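# Fold a flat cardboard box upright, gripping its front wall

## Task

Fold the flat cardboard box in two places: raise the floor panel up from the back wall, then bring the front wall over from the floor. The task is done when the right gripper holds the box by its front wall; a hold by the left gripper does not count. The box must then sit on its back wall (the narrow panel between floor and lid), with the floor vertical and the front wall (the narrow panel on the floor's far side) lying across the top. No part of the box may stick out past the table edge.

## Robot and tools

Robot: two 6-joint arms, left_arm and right_arm, each with a two-finger gripper. Joint order in every row and every per-arm list: waist, shoulder, elbow, wrist pitch, wrist yaw, wrist roll. Stated ranges in radians: waist -2.618 to 3.054, shoulder 0 to 3.142, elbow 0 to 3.142, wrist pitch -1.571 to 1.571, wrist yaw -1.571 to 1.571, wrist roll -2.094 to 2.094. A joint's true end may sit up to 0.059 rad either side of these. A call is refused if a target goes more than 0.059 rad beyond a stated end and also beyond the joint's current angle. If a result says "joint sent to its limit", that joint was clamped at its real end.

Frames: the scene frame has its origin at table-top height, halfway between the arms, a little behind the near table edge; +x points out over the table, +z up, and left_arm is on the +y side (image left/right may differ). Bases: left_arm at about (+0.003, +0.298, +0.012) m, right_arm at about (-0.005, -0.342, +0.011) m, both nearly unrotated. Gripper positions and orientations in results are in that arm's own base frame; fixed cameras and the table use the scene frame. A gripper's fingers point along its +z and open along its y; end_effector_position is between the pads, roughly 1 cm short of the tips. Printed hand poses can be off by a few cm.

A row is 14 numbers: left arm's six joint angles then its opening, then right arm's six angles then its opening. Angles are absolute joint targets in radians (not offsets). Opening is an absolute command from -1 (closed) to +1 (fully open). To leave an arm or gripper unchanged, repeat its current value from "Joint targets" / "Tool commands"; writing 0 for an opening is a real command.

execute_actions: "actions" is a list of actions; each action is up to 15 rows, one per 1/30 s step, and a short action keeps its last row for the remaining steps. "cameras" picks images by name (cam_high, cam_low, cam_left_wrist, cam_right_wrist, or ["all"]); an empty actions list returns the state plus all images. Each step, a joint's target can lead its measured angle by at most 0.339 rad (waist, shoulder, elbow) or 2.2 rad (wrist joints); if targets would move a gripper over 200 mm away, that arm's targets are scaled back, so far goals need several actions.

move: "target" is one 14-number row or a list of up to 15 rows, all absolute joint angles plus openings, interpolated with all joints in sync (grippers trace curves, and nothing avoids collisions). "speed" is rad/s for the joint with the longest way, 0.01 to 12.57, default 0.5, one value or one per target. "blend" (rad) rounds corners at intermediate targets; 0 stops at each. "opening_speed" (at least 0.2 per second on the -1..1 scale) ramps finger commands. "grip_force" is a per-pad force cap, 10 to 50 N, one value or one per arm; it persists, and lower values close slowly. "blocking": false returns after about 0.5 s while the move keeps running; a new move replaces it. The "move:" line reports done, off_target (resting more than 0.035 rad from target), moving, held, or fault, possibly naming arms, and limits=held if steps were withheld. Done does not mean no contact.

wait: "seconds" 0 to 10; arms keep their last command and a running move continues. stop: brakes the running move (needs some distance). zoom_image: "camera" plus "region" [x0, y0, x1, y1] in pixels from the top-left, at most 504 by 504, on that camera's latest image. show_instructions: shows the reference images (a cardboard box data card). finished_scene: "scene" is the current scene number; it is final.

Results: Joint positions (rad, with the gripper gap in metres last, 0.093 fully open), Joint velocities (may read "within noise"), Joint targets (what joints are driven toward now), Tool commands, grip_measured per gripper, end-effector pose, joint torques (include the arm's weight; joints 1–3 wrap at ±28 N m), motor temperatures. "joint command not followed" means the clearance check altered some steps. Cameras: cam_high and cam_low are 504x504 on a fixed beam behind the arms; wrist cameras are 896x504.

Gripping: grip_measured runs +1 open to -1 closed; pads meet near -0.94 and each millimetre of object width adds about 0.0208. For a firm hold on a rigid flat part, command about 0.24 below the reading for its width and keep sending that value; to release, send well above it. Thin cardboard may need lower values, and a far-lower command in one step briefly squeezes hard. A reading below -0.94 alone does not prove a hold.

Avoid: dropping the box or letting anything leave the table; fast impacts or strong pushes; arms touching or one gripper closing on the other's fingers; hitting the bar, plate and rail behind/between the bases (up to about 3 cm above the table); straining the wrist camera cables. Holding loads, long reach or pushing at unreachable poses heats motors: MOTOR HOT appears at 75 °C, at 90 °C an OVER-TEMPERATURE FAULT folds that arm away for good. Joints have play and friction, so small commands may not move anything.

Each tool is called after ">>>" in YAML: its name, and indented under it one key for each argument.

Reference images:

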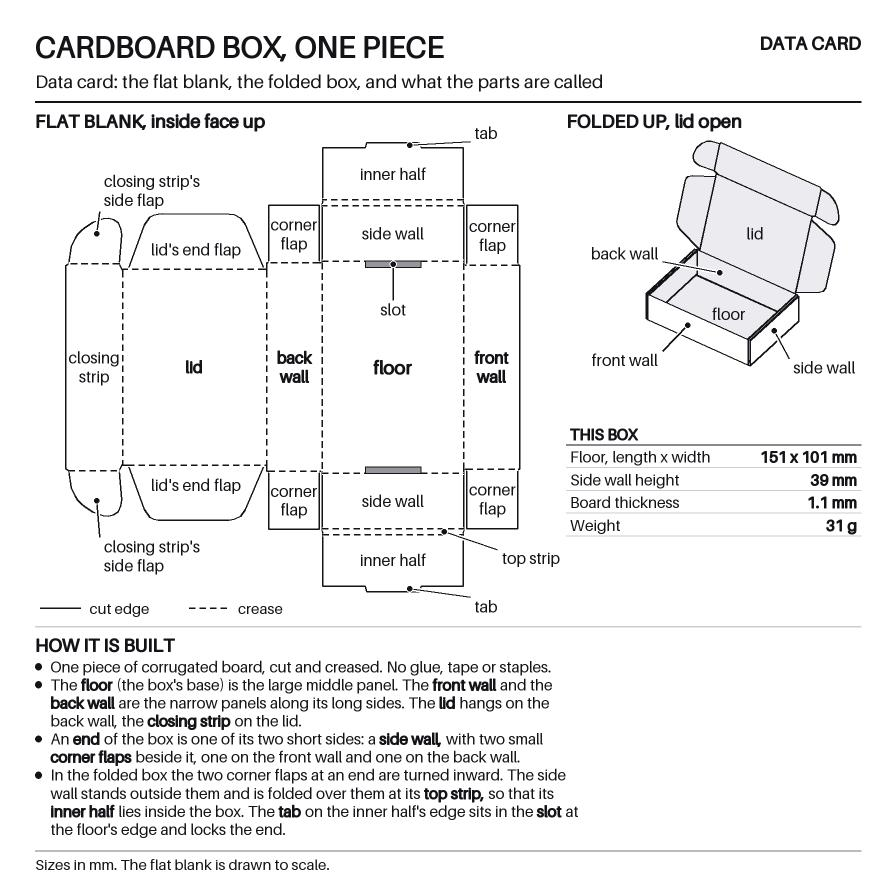

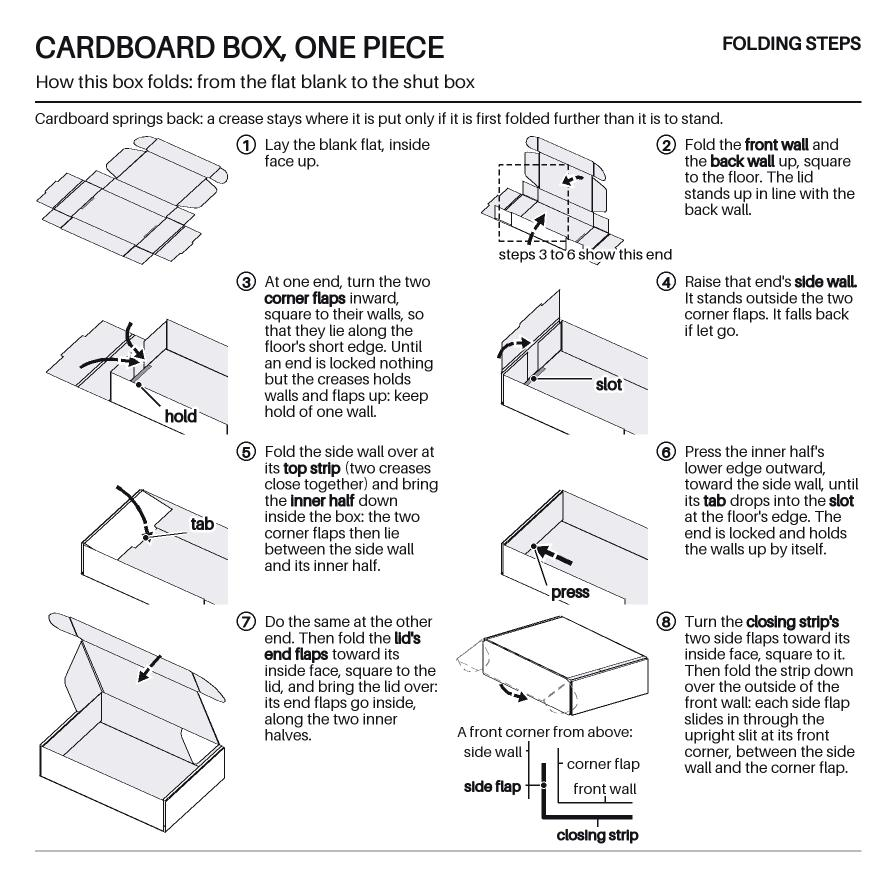

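## Session

>>> execute_actions:
  actions: []

Scene clock: 0.00 s.
left_arm: end_effector_position=(+0.3780, +0.0030, +0.3952) grip_measured=+1.000 end_effector_quat_wxyz=(+0.700, -0.005, +0.714, +0.002) | right_arm: end_effector_position=(+0.3778, -0.0032, +0.3955) grip_measured=+1.000 end_effector_quat_wxyz=(+0.701, +0.002, +0.713, -0.006)
Joint positions: left_arm=[0.006 1.055 1.041 -0.005 -0.004 -0.004 0.093] | right_arm=[-0.006 1.055 1.041 -0.004 0.004 -0.005 0.093]
Joint velocities: within noise
Joint torques (N m): no reading
Motor temperatures (°C): left_arm=[22 25 26 24 23 23 21] | right_arm=[21 28 25 24 22 23 22]
Heat: left arm: 26 °C; right arm: 28 °C.
Joint targets: left_arm=[0.005 1.056 1.048 -0.012 -0.003 -0.004] | right_arm=[-0.005 1.049 1.050 -0.007 0.003 -0.005]
Tool commands: left_gripper/opening=+1.0 right_gripper/opening=+1.0

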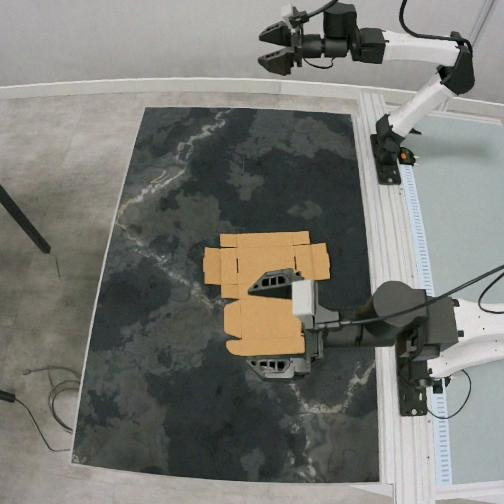

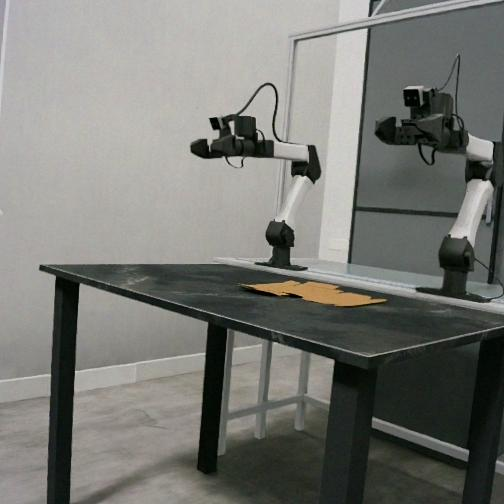

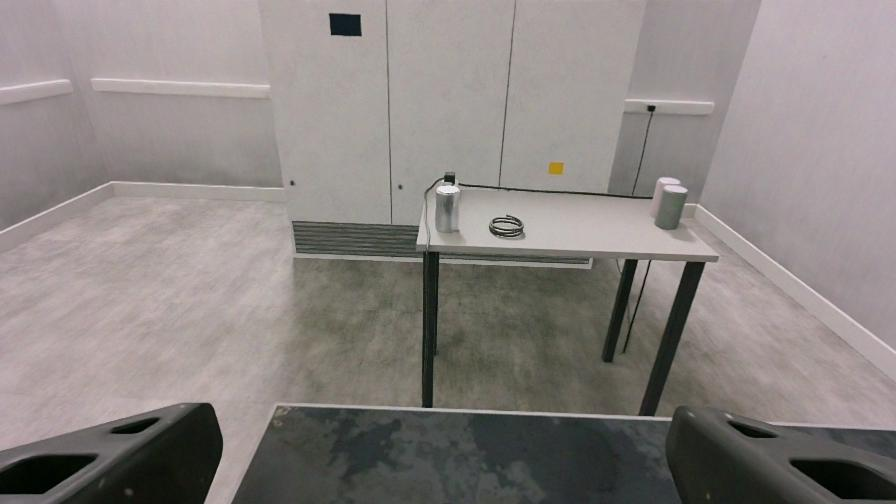

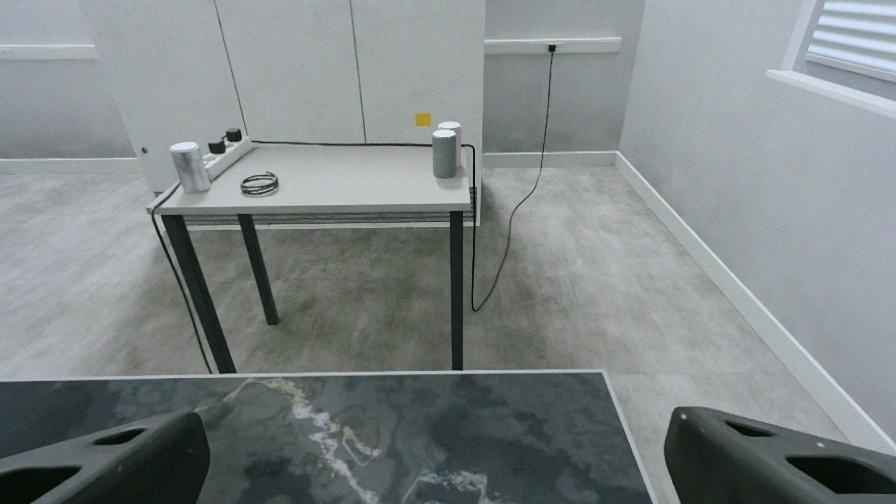

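>>> zoom_image:
  camera: "cam_high"
  region: [180, 210, 360, 390]

>>> zoom_image:
  camera: "cam_low"
  region: [220, 240, 420, 340]

Scaled by 2.800 from the camera's 504x504 image, which has a finer 720x720 frame.

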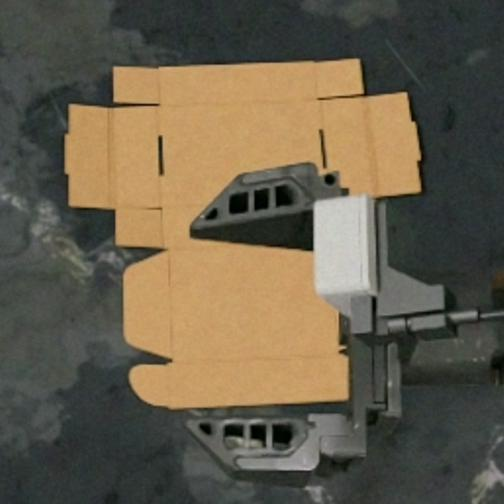

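Scaled by 2.520 from the camera's 504x504 image, which has a finer 720x720 frame.

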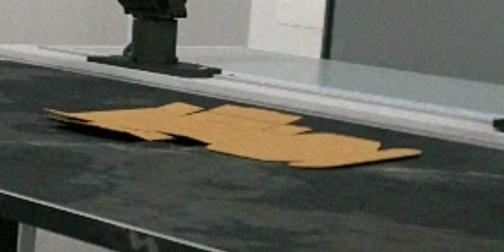

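>>> move:
  target: [0.9, 1.055, 1.045, -0.01, 0, 0, 1, 0.6, 1.406, 1.572, -1.216, 0, 0, 1]
  speed: 1.0
  cameras: ["all"]

Scene clock: 21.83 s.
left_arm: end_effector_position=(+0.2359, +0.2954, +0.3952) grip_measured=+1.000 end_effector_quat_wxyz=(+0.632, -0.311, +0.642, +0.303) | right_arm: end_effector_position=(+0.2748, +0.1851, +0.2636) grip_measured=+1.000 end_effector_quat_wxyz=(+0.260, -0.281, +0.921, +0.078)
Joint positions: left_arm=[0.896 1.055 1.041 -0.005 -0.002 -0.004 0.093] | right_arm=[0.595 1.387 1.543 -1.176 0.004 0.001 0.093]
Joint torques (N m): left_arm=[0.28 -3.36 7.68 2.14 0.02 0.12] | right_arm=[1.07 -5.04 8.76 0.97 0.03 0.04]
Motor temperatures (°C): left_arm=[22 25 29 29 23 22 21] | right_arm=[21 29 28 30 22 23 22]
Heat: left arm: 29 °C; right arm: 30 °C.
Joint targets: left_arm=[0.901 1.055 1.045 -0.010 0.000 0.000] | right_arm=[0.601 1.406 1.571 -1.216 0.000 0.006]
move: off_target (right_arm); right_arm: the wrist pitch is farthest, 0.040 rad from its target

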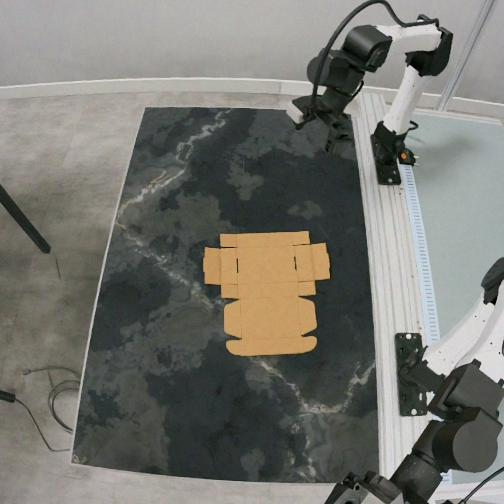

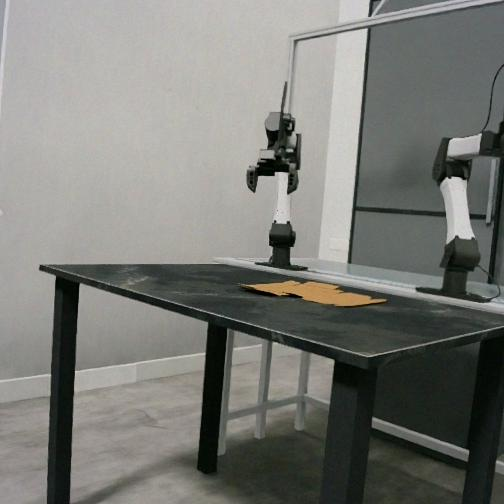

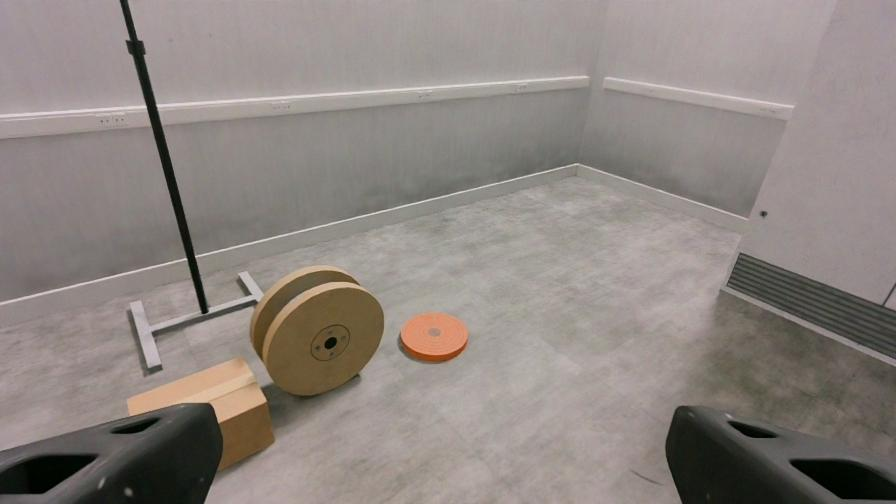

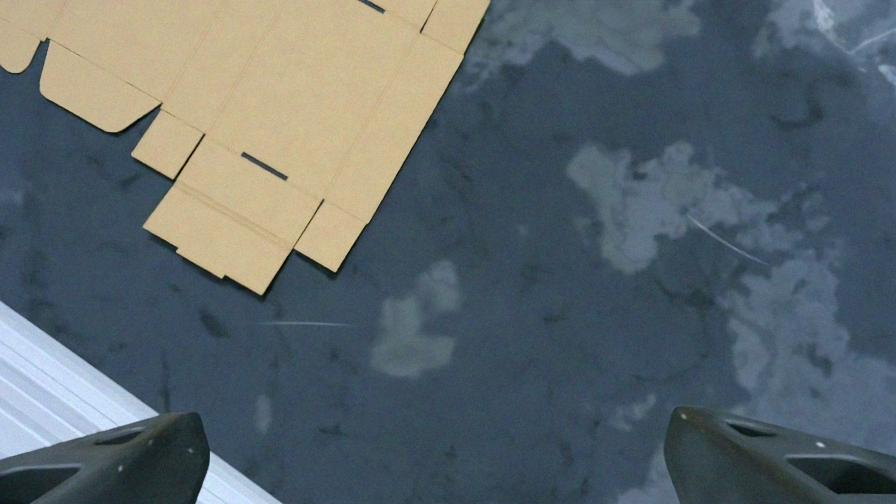

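>>> zoom_image:
  camera: "cam_right_wrist"
  region: [100, 0, 500, 300]

>>> zoom_image:
  camera: "cam_low"
  region: [230, 270, 330, 320]

>>> zoom_image:
  camera: "cam_high"
  region: [190, 220, 350, 370]

Scaled by 1.260 from the camera's 896x504 image, which has a finer 1280x720 frame.

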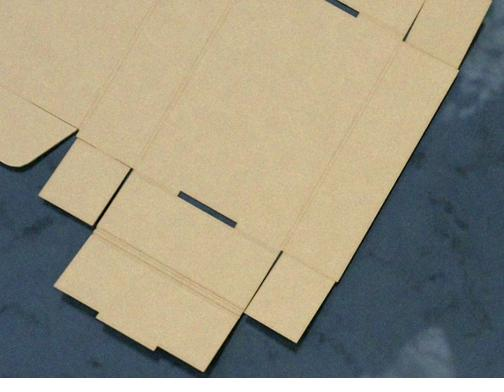

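Scaled by 5.040 from the camera's 504x504 image, which has a finer 720x720 frame.

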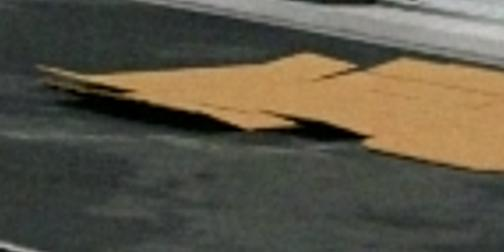

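Scaled by 3.150 from the camera's 504x504 image, which has a finer 720x720 frame.

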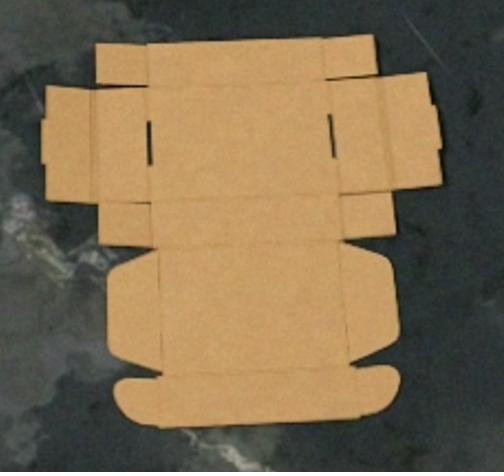

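>>> move:
  target: [0.9, 1.055, 1.045, -0.01, 0, 0, 1, 0.361, 1.960, 1.174, -0.267, -0.553, 0.526, -0.15]
  speed: 1.0
  cameras: ["all"]

Scene clock: 66.03 s.
left_arm: end_effector_position=(+0.2359, +0.2954, +0.3952) grip_measured=+1.000 end_effector_quat_wxyz=(+0.632, -0.311, +0.642, +0.303) | right_arm: end_effector_position=(+0.3856, +0.2354, +0.0436) grip_measured=-0.148 end_effector_quat_wxyz=(+0.117, +0.008, +0.935, +0.334)
Joint positions: left_arm=[0.896 1.055 1.041 -0.005 -0.002 -0.004 0.093] | right_arm=[0.359 1.943 1.182 -0.291 -0.53 0.52 0.038]
Joint torques (N m): left_arm=[0.25 -3.4 7.62 2.12 0.02 0.11] | right_arm=[0.65 -11.28 5.63 1.55 -0.43 0.06]
Motor temperatures (°C): left_arm=[22 25 33 32 23 22 21] | right_arm=[21 29 35 27 22 23 21]
Heat: left arm: 33 °C; right arm: 35 °C.
Joint targets: left_arm=[0.900 1.055 1.045 -0.010 0.000 0.000] | right_arm=[0.360 1.960 1.175 -0.267 -0.552 0.530]
move: done

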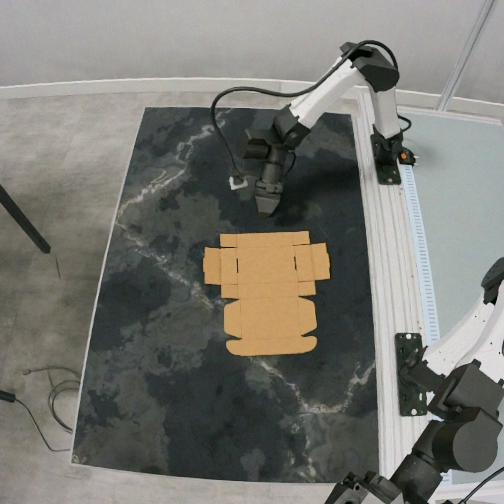

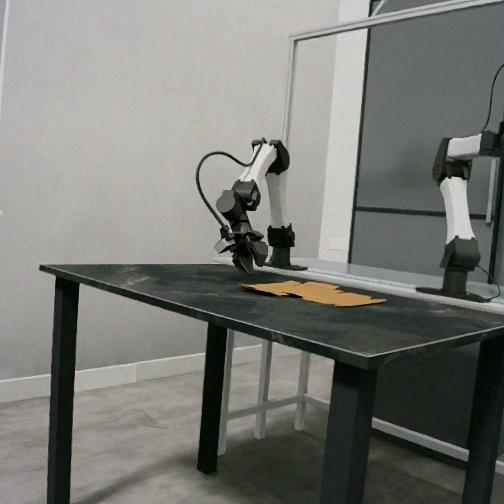

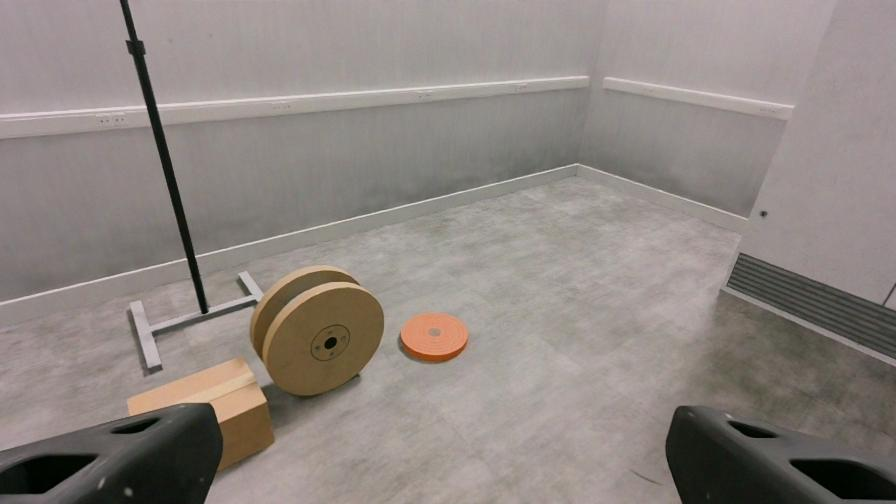

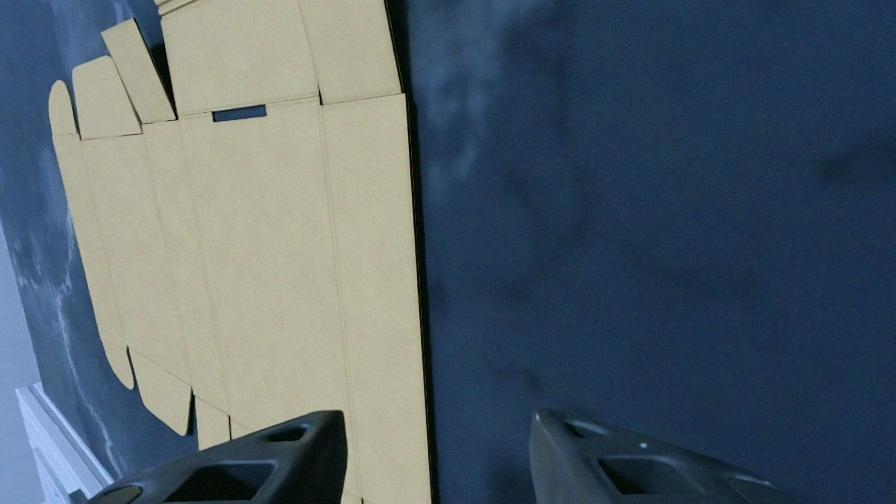

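>>> zoom_image:
  camera: "cam_low"
  region: [200, 220, 320, 310]

>>> zoom_image:
  camera: "cam_right_wrist"
  region: [300, 200, 704, 504]

Scaled by 4.200 from the camera's 504x504 image, which has a finer 720x720 frame.

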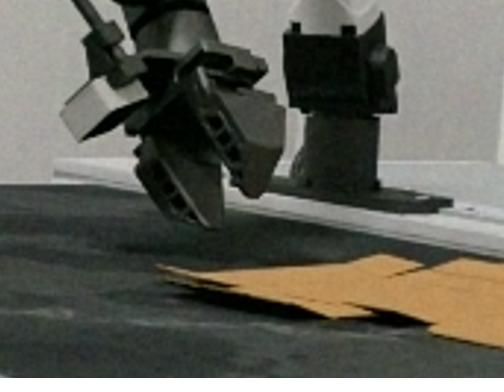

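Scaled by 1.248 from the camera's 896x504 image, which has a finer 1280x720 frame.

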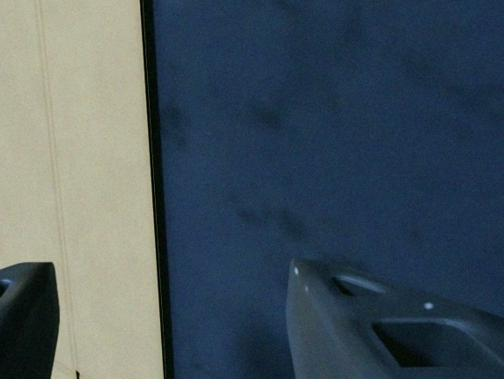

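>>> move:
  target: [0.9, 1.055, 1.045, -0.01, 0, 0, 1, 0.427, 2.068, 1.239, -0.187, -0.537, 0.595, -0.15]
  speed: 0.5
  cameras: ["cam_low", "cam_right_wrist"]

>>> zoom_image:
  camera: "cam_low"
  region: [200, 220, 320, 310]

Scene clock: 80.93 s.
left_arm: end_effector_position=(+0.2359, +0.2954, +0.3952) grip_measured=+1.000 end_effector_quat_wxyz=(+0.632, -0.311, +0.642, +0.303) | right_arm: end_effector_position=(+0.3874, +0.2664, +0.0228) grip_measured=-0.149 end_effector_quat_wxyz=(+0.103, +0.007, +0.933, +0.345)
Joint positions: left_arm=[0.896 1.055 1.041 -0.005 -0.002 -0.004 0.093] | right_arm=[0.42 2.038 1.218 -0.211 -0.531 0.586 0.038]
Joint torques (N m): left_arm=[0.27 -3.32 7.68 2.14 0.02 0.12] | right_arm=[1.29 -10.8 7.69 1.6 -0.28 0.05]
Heat: left arm: 33 °C; right arm: 34 °C.
Joint targets: left_arm=[0.900 1.055 1.045 -0.010 0.000 0.000] | right_arm=[0.428 2.068 1.238 -0.187 -0.538 0.595]
move: done
Images, in order (width x height): cam_low 504x504, cam_right_wrist 896x504.

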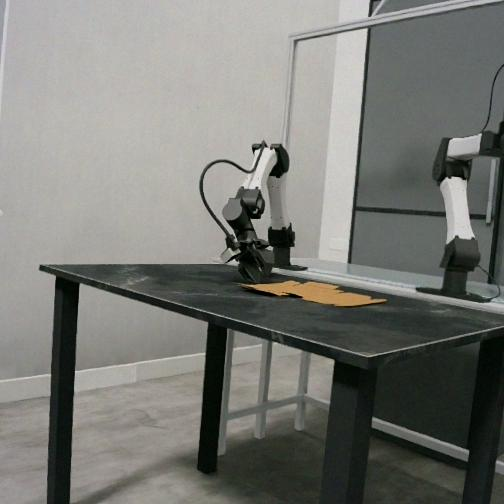

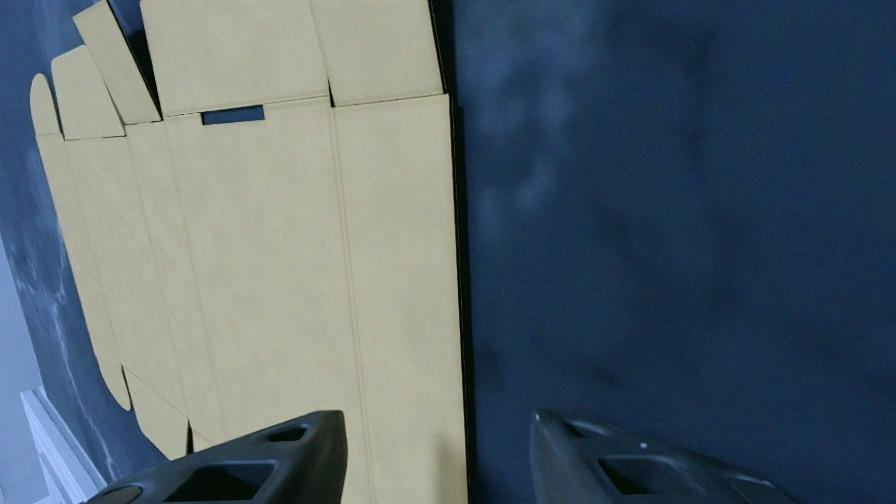

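Scaled by 4.200 from the camera's 504x504 image, which has a finer 720x720 frame.

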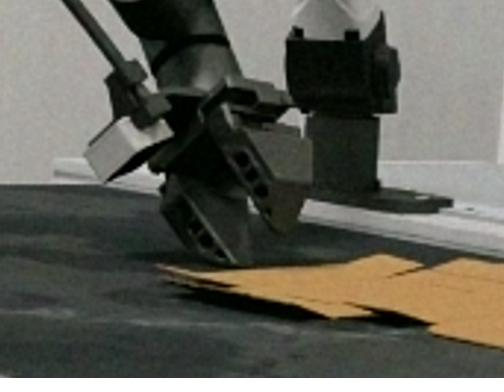

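>>> move:
  target: [0.9, 1.055, 1.045, -0.01, 0, 0, 1, 0.434, 2.093, 1.247, -0.153, -0.528, 0.600, -0.15]
  speed: 0.1
  cameras: ["cam_low", "cam_right_wrist"]

>>> zoom_image:
  camera: "cam_low"
  region: [230, 250, 290, 310]

Scene clock: 90.37 s.
left_arm: end_effector_position=(+0.2359, +0.2954, +0.3952) grip_measured=+1.000 end_effector_quat_wxyz=(+0.632, -0.311, +0.642, +0.303) | right_arm: end_effector_position=(+0.3910, +0.2682, +0.0226) grip_measured=-0.149 end_effector_quat_wxyz=(+0.107, +0.009, +0.931, +0.349)
Joint positions: left_arm=[0.896 1.055 1.041 -0.005 -0.002 -0.004 0.093] | right_arm=[0.42 2.047 1.224 -0.196 -0.533 0.593 0.038]
Joint torques (N m): left_arm=[0.23 -3.38 7.65 2.15 0.01 0.12] | right_arm=[1.8 -9.43 7.92 1.82 -0.16 0.04]
Heat: left arm: 34 °C; right arm: 35 °C.
Joint targets: left_arm=[0.900 1.055 1.045 -0.010 0.000 0.000] | right_arm=[0.433 2.092 1.248 -0.153 -0.529 0.600]
move: off_target (right_arm); right_arm: the shoulder is farthest, 0.046 rad from its target
Images, in order (width x height): cam_low 504x504, cam_right_wrist 896x504.

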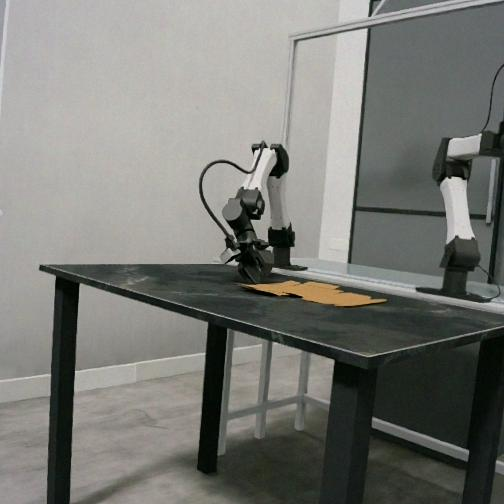

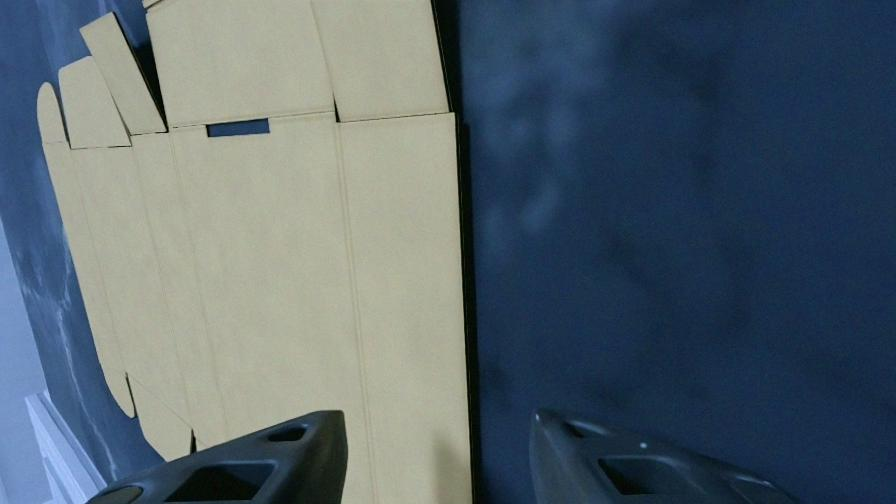

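Scaled by 8.400 from the camera's 504x504 image, which has a finer 720x720 frame.

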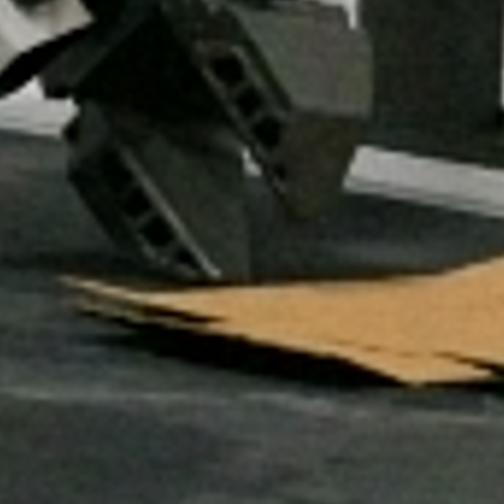

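>>> move:
  target: [0.9, 1.055, 1.045, -0.01, 0, 0, 1, 0.527, 2.116, 1.311, -0.161, -0.471, 0.686, -0.15]
  speed: 0.07
  cameras: ["cam_low", "cam_right_wrist", "cam_high"]

>>> zoom_image:
  camera: "cam_low"
  region: [230, 250, 290, 310]

Scene clock: 97.67 s.
left_arm: end_effector_position=(+0.2359, +0.2954, +0.3952) grip_measured=+1.000 end_effector_quat_wxyz=(+0.632, -0.311, +0.642, +0.303) | right_arm: end_effector_position=(+0.3840, +0.3104, +0.0248) grip_measured=-0.149 end_effector_quat_wxyz=(+0.103, +0.003, +0.931, +0.351)
Joint positions: left_arm=[0.896 1.055 1.041 -0.005 -0.002 -0.004 0.093] | right_arm=[0.518 2.084 1.284 -0.179 -0.491 0.676 0.038]
Joint torques (N m): left_arm=[0.21 -3.22 7.65 2.14 0.02 0.12] | right_arm=[1.43 -11.22 8.35 1.61 0.07 0.06]
Motor temperatures (°C): left_arm=[22 25 34 34 23 22 21] | right_arm=[21 34 35 29 22 23 21]
Heat: left arm: 34 °C; right arm: 35 °C.
Joint targets: left_arm=[0.900 1.055 1.045 -0.010 0.000 0.000] | right_arm=[0.528 2.116 1.311 -0.162 -0.470 0.686]
move: done
Images, in order (width x height): cam_high 504x504, cam_low 504x504, cam_right_wrist 896x504.

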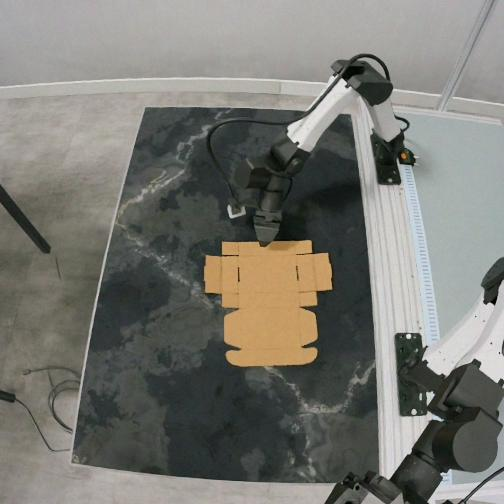

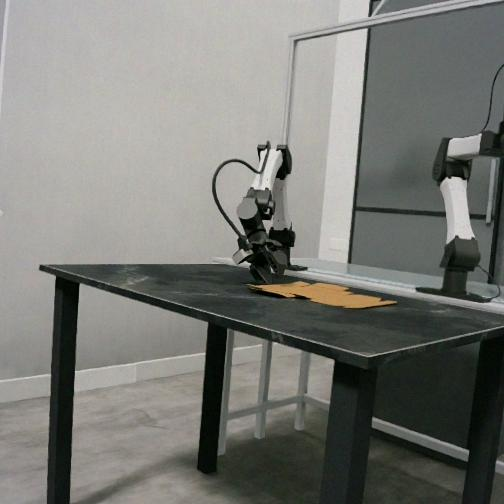

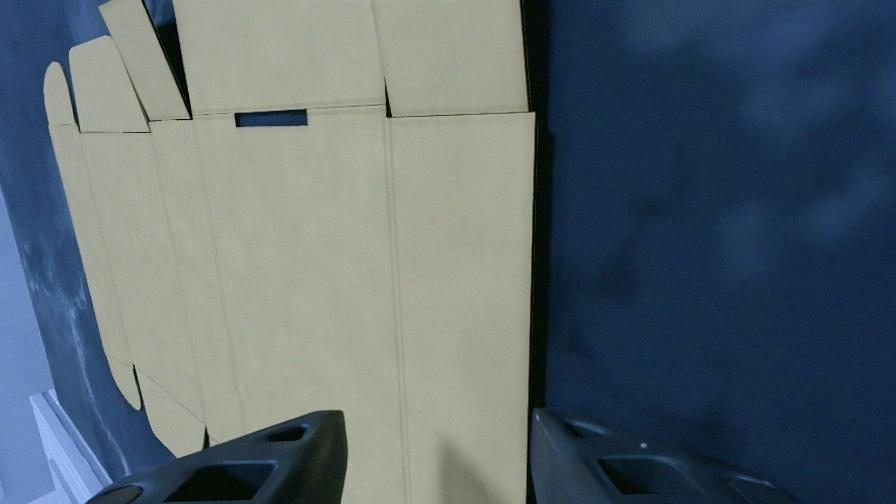

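Scaled by 8.400 from the camera's 504x504 image, which has a finer 720x720 frame.

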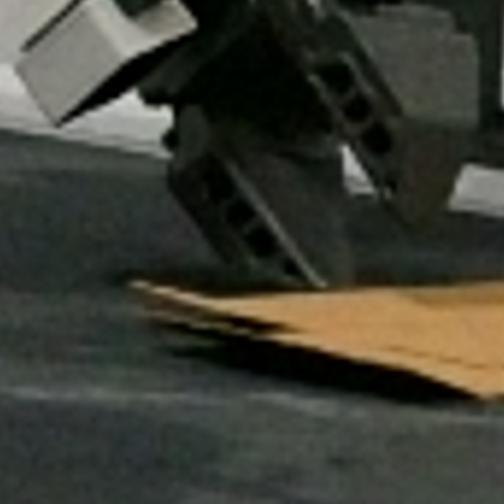

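>>> move:
  target: [0.9, 1.055, 1.045, -0.01, 0, 0, 1, 0.527, 2.112, 1.311, -0.161, -0.471, 0.686, -1]
  speed: 0.1
  grip_force: 20
  cameras: ["cam_low", "cam_right_wrist", "cam_high"]

>>> zoom_image:
  camera: "cam_low"
  region: [230, 250, 290, 310]

Scene clock: 106.20 s.
left_arm: end_effector_position=(+0.2359, +0.2954, +0.3952) grip_measured=+1.000 end_effector_quat_wxyz=(+0.632, -0.311, +0.642, +0.303) | right_arm: end_effector_position=(+0.3840, +0.3104, +0.0248) grip_measured=-0.950 end_effector_quat_wxyz=(+0.103, +0.003, +0.931, +0.351)
Joint positions: left_arm=[0.896 1.055 1.041 -0.005 -0.002 -0.004 0.093] | right_arm=[0.518 2.084 1.284 -0.179 -0.491 0.676 0]
Joint torques (N m): left_arm=[0.21 -3.36 7.68 2.12 0.01 0.13] | right_arm=[1.36 -11.67 8.35 1.61 0.03 0.04]
Heat: left arm: 34 °C; right arm: 36 °C.
Joint targets: left_arm=[0.900 1.055 1.045 -0.010 0.000 0.000] | right_arm=[0.527 2.112 1.311 -0.161 -0.472 0.685]
grip_force (N): 20, 20
move: done
Images, in order (width x height): cam_high 504x504, cam_low 504x504, cam_right_wrist 896x504.

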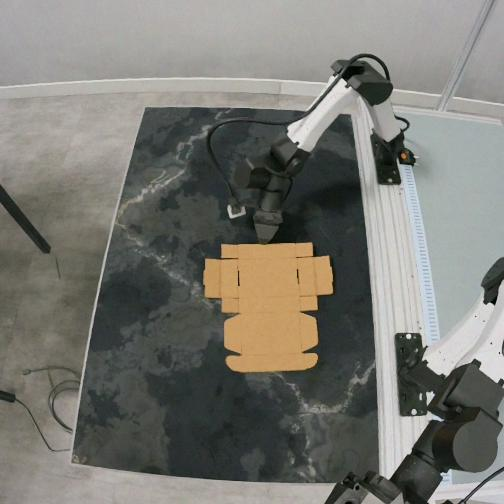

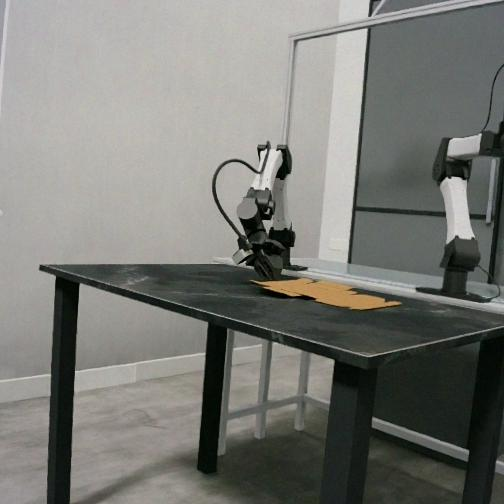

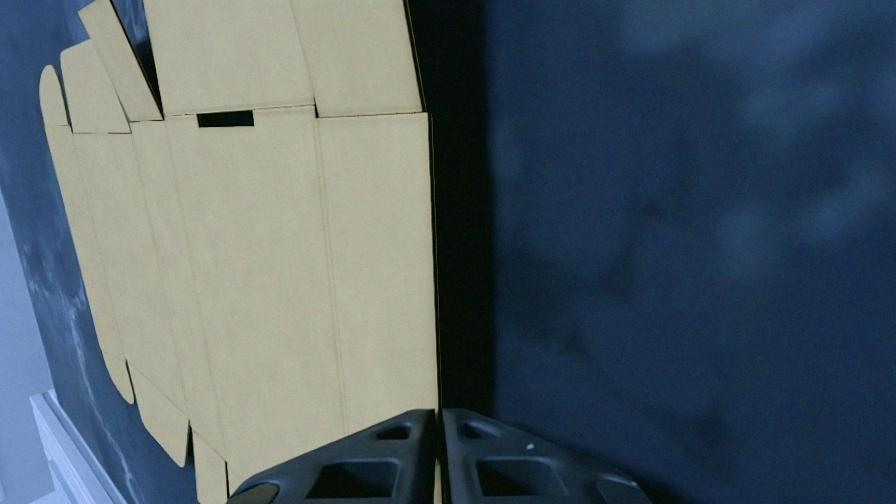

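Scaled by 8.400 from the camera's 504x504 image, which has a finer 720x720 frame.

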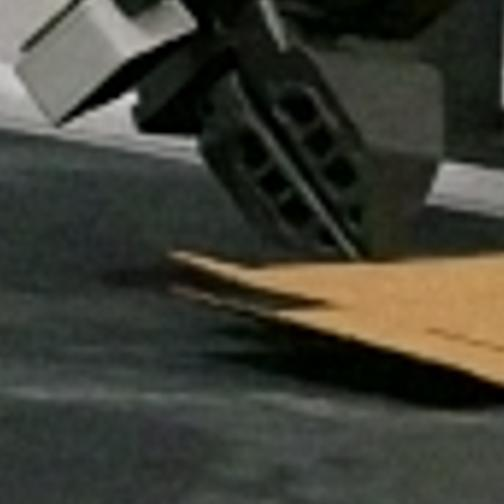

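>>> move:
  target: [0.9, 1.055, 1.045, -0.01, 0, 0, 1, 0.232, 1.922, 1.128, -0.330, -0.625, 0.387, -1]
  speed: 0.2
  cameras: ["cam_low", "cam_right_wrist", "cam_high"]

>>> zoom_image:
  camera: "cam_low"
  region: [210, 230, 310, 310]

Scene clock: 126.47 s.
left_arm: end_effector_position=(+0.2359, +0.2954, +0.3952) grip_measured=+1.000 end_effector_quat_wxyz=(+0.632, -0.311, +0.642, +0.303) | right_arm: end_effector_position=(+0.3919, +0.1891, +0.0258) grip_measured=-0.959 end_effector_quat_wxyz=(+0.112, +0.016, +0.934, +0.339)
Joint positions: left_arm=[0.896 1.055 1.041 -0.005 -0.002 -0.004 0.093] | right_arm=[0.23 1.967 1.142 -0.297 -0.599 0.405 0]
Joint torques (N m): left_arm=[0.23 -3.33 7.69 2.13 0.04 0.13] | right_arm=[0.72 -17.51 4.75 0.78 -0.55 -0.18]
Motor temperatures (°C): left_arm=[22 25 35 35 23 22 21] | right_arm=[21 40 35 29 22 23 22]
Heat: left arm: 35 °C; right arm: 40 °C.
Joint targets: left_arm=[0.900 1.055 1.045 -0.010 0.000 0.000] | right_arm=[0.231 1.922 1.127 -0.330 -0.624 0.386]
grip_force (N): 20, 20
move: off_target (right_arm); right_arm: the shoulder is farthest, 0.045 rad from its target
Images, in order (width x height): cam_high 504x504, cam_low 504x504, cam_right_wrist 896x504.

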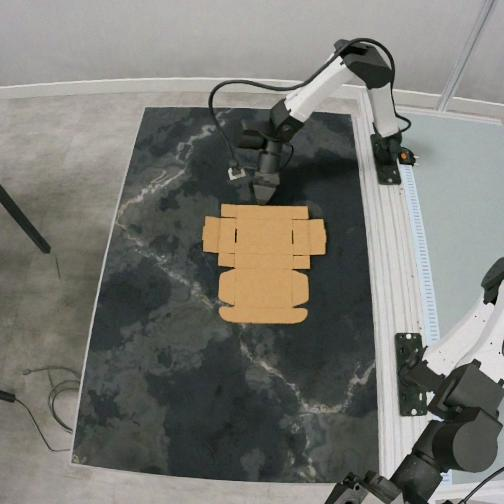

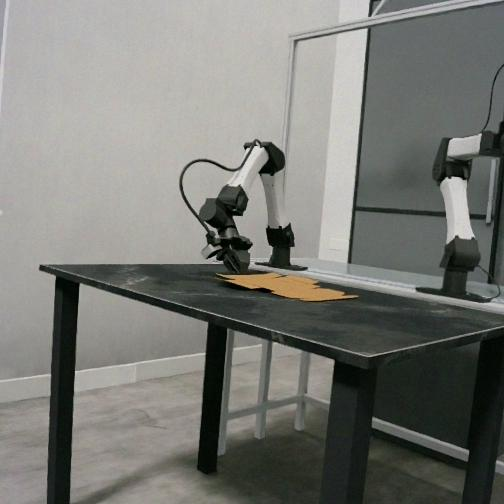

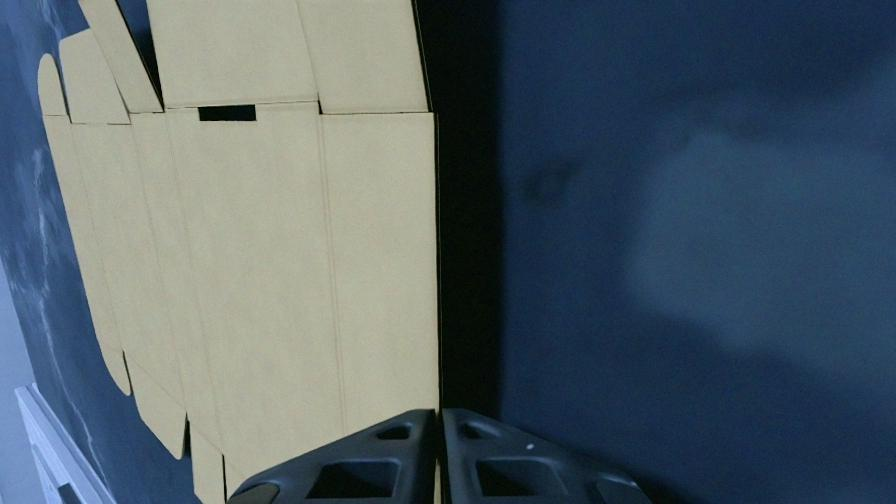

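Scaled by 5.040 from the camera's 504x504 image, which has a finer 720x720 frame.

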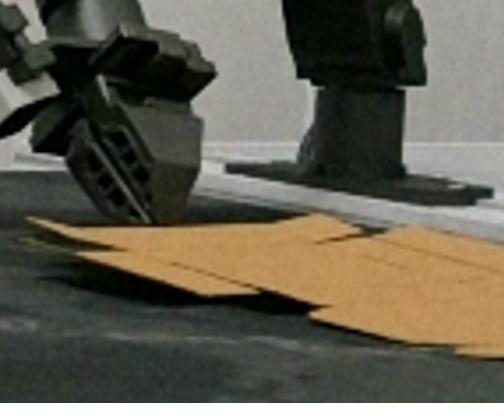

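>>> move:
  target: [0.9, 1.055, 1.045, -0.01, 0, 0, 1, 0.552, 2.05, 1.80, -1.125, 0.200, 0.440, -1]
  speed: 0.3
  cameras: ["cam_low", "cam_right_wrist", "cam_high"]

>>> zoom_image:
  camera: "cam_low"
  region: [200, 200, 320, 310]

Scene clock: 134.10 s.
left_arm: end_effector_position=(+0.2359, +0.2954, +0.3952) grip_measured=+1.000 end_effector_quat_wxyz=(+0.632, -0.311, +0.642, +0.303) | right_arm: end_effector_position=(+0.3932, +0.2047, +0.1173) grip_measured=-0.961 end_effector_quat_wxyz=(+0.143, -0.049, +0.988, -0.020)
Joint positions: left_arm=[0.896 1.055 1.041 -0.005 -0.002 -0.004 0.093] | right_arm=[0.544 2.018 1.774 -1.092 0.17 0.426 0]
Joint torques (N m): left_arm=[0.31 -3.36 7.68 2.14 0 0.11] | right_arm=[1.29 -10.85 8.55 0.4 0.42 0.1]
Heat: left arm: 35 °C; right arm: 43 °C.
Joint targets: left_arm=[0.900 1.055 1.045 -0.010 0.000 0.000] | right_arm=[0.552 2.051 1.801 -1.124 0.191 0.437]
grip_force (N): 20, 20
move: done
Images, in order (width x height): cam_high 504x504, cam_low 504x504, cam_right_wrist 896x504.

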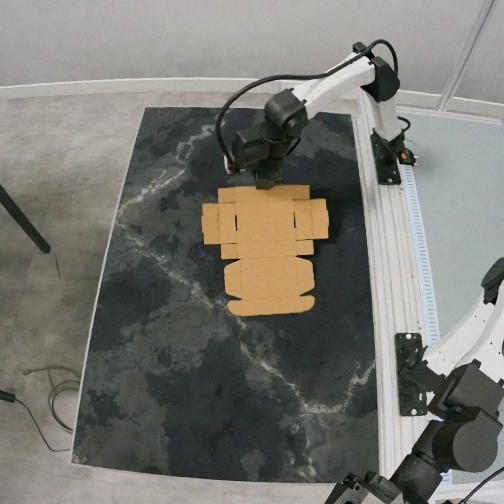

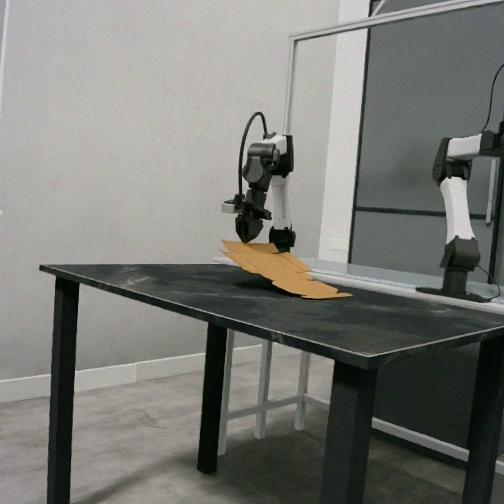

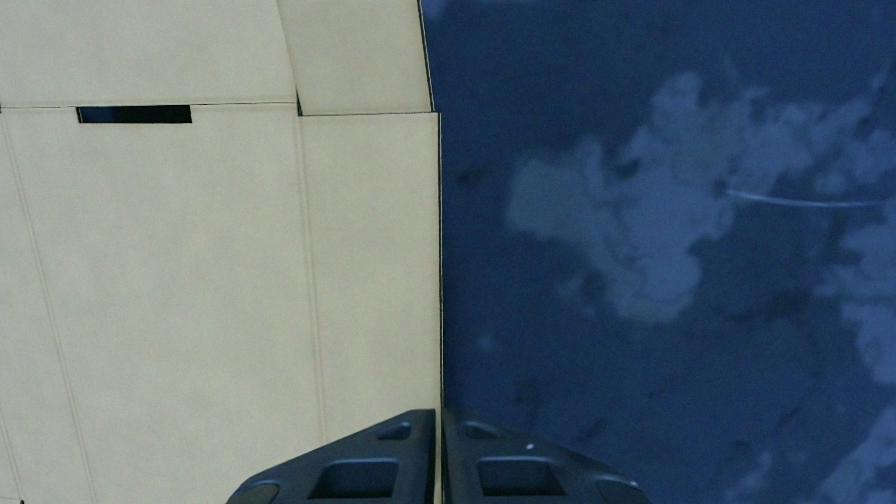

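Scaled by 4.200 from the camera's 504x504 image, which has a finer 720x720 frame.

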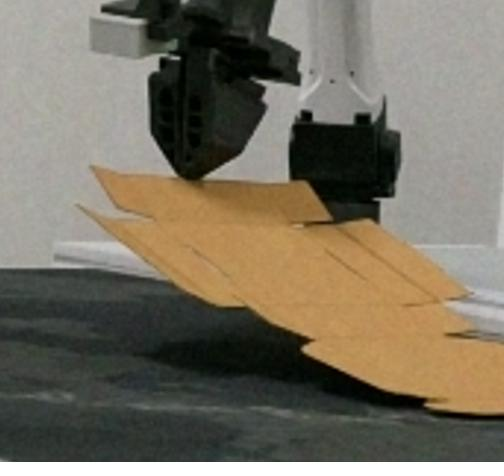

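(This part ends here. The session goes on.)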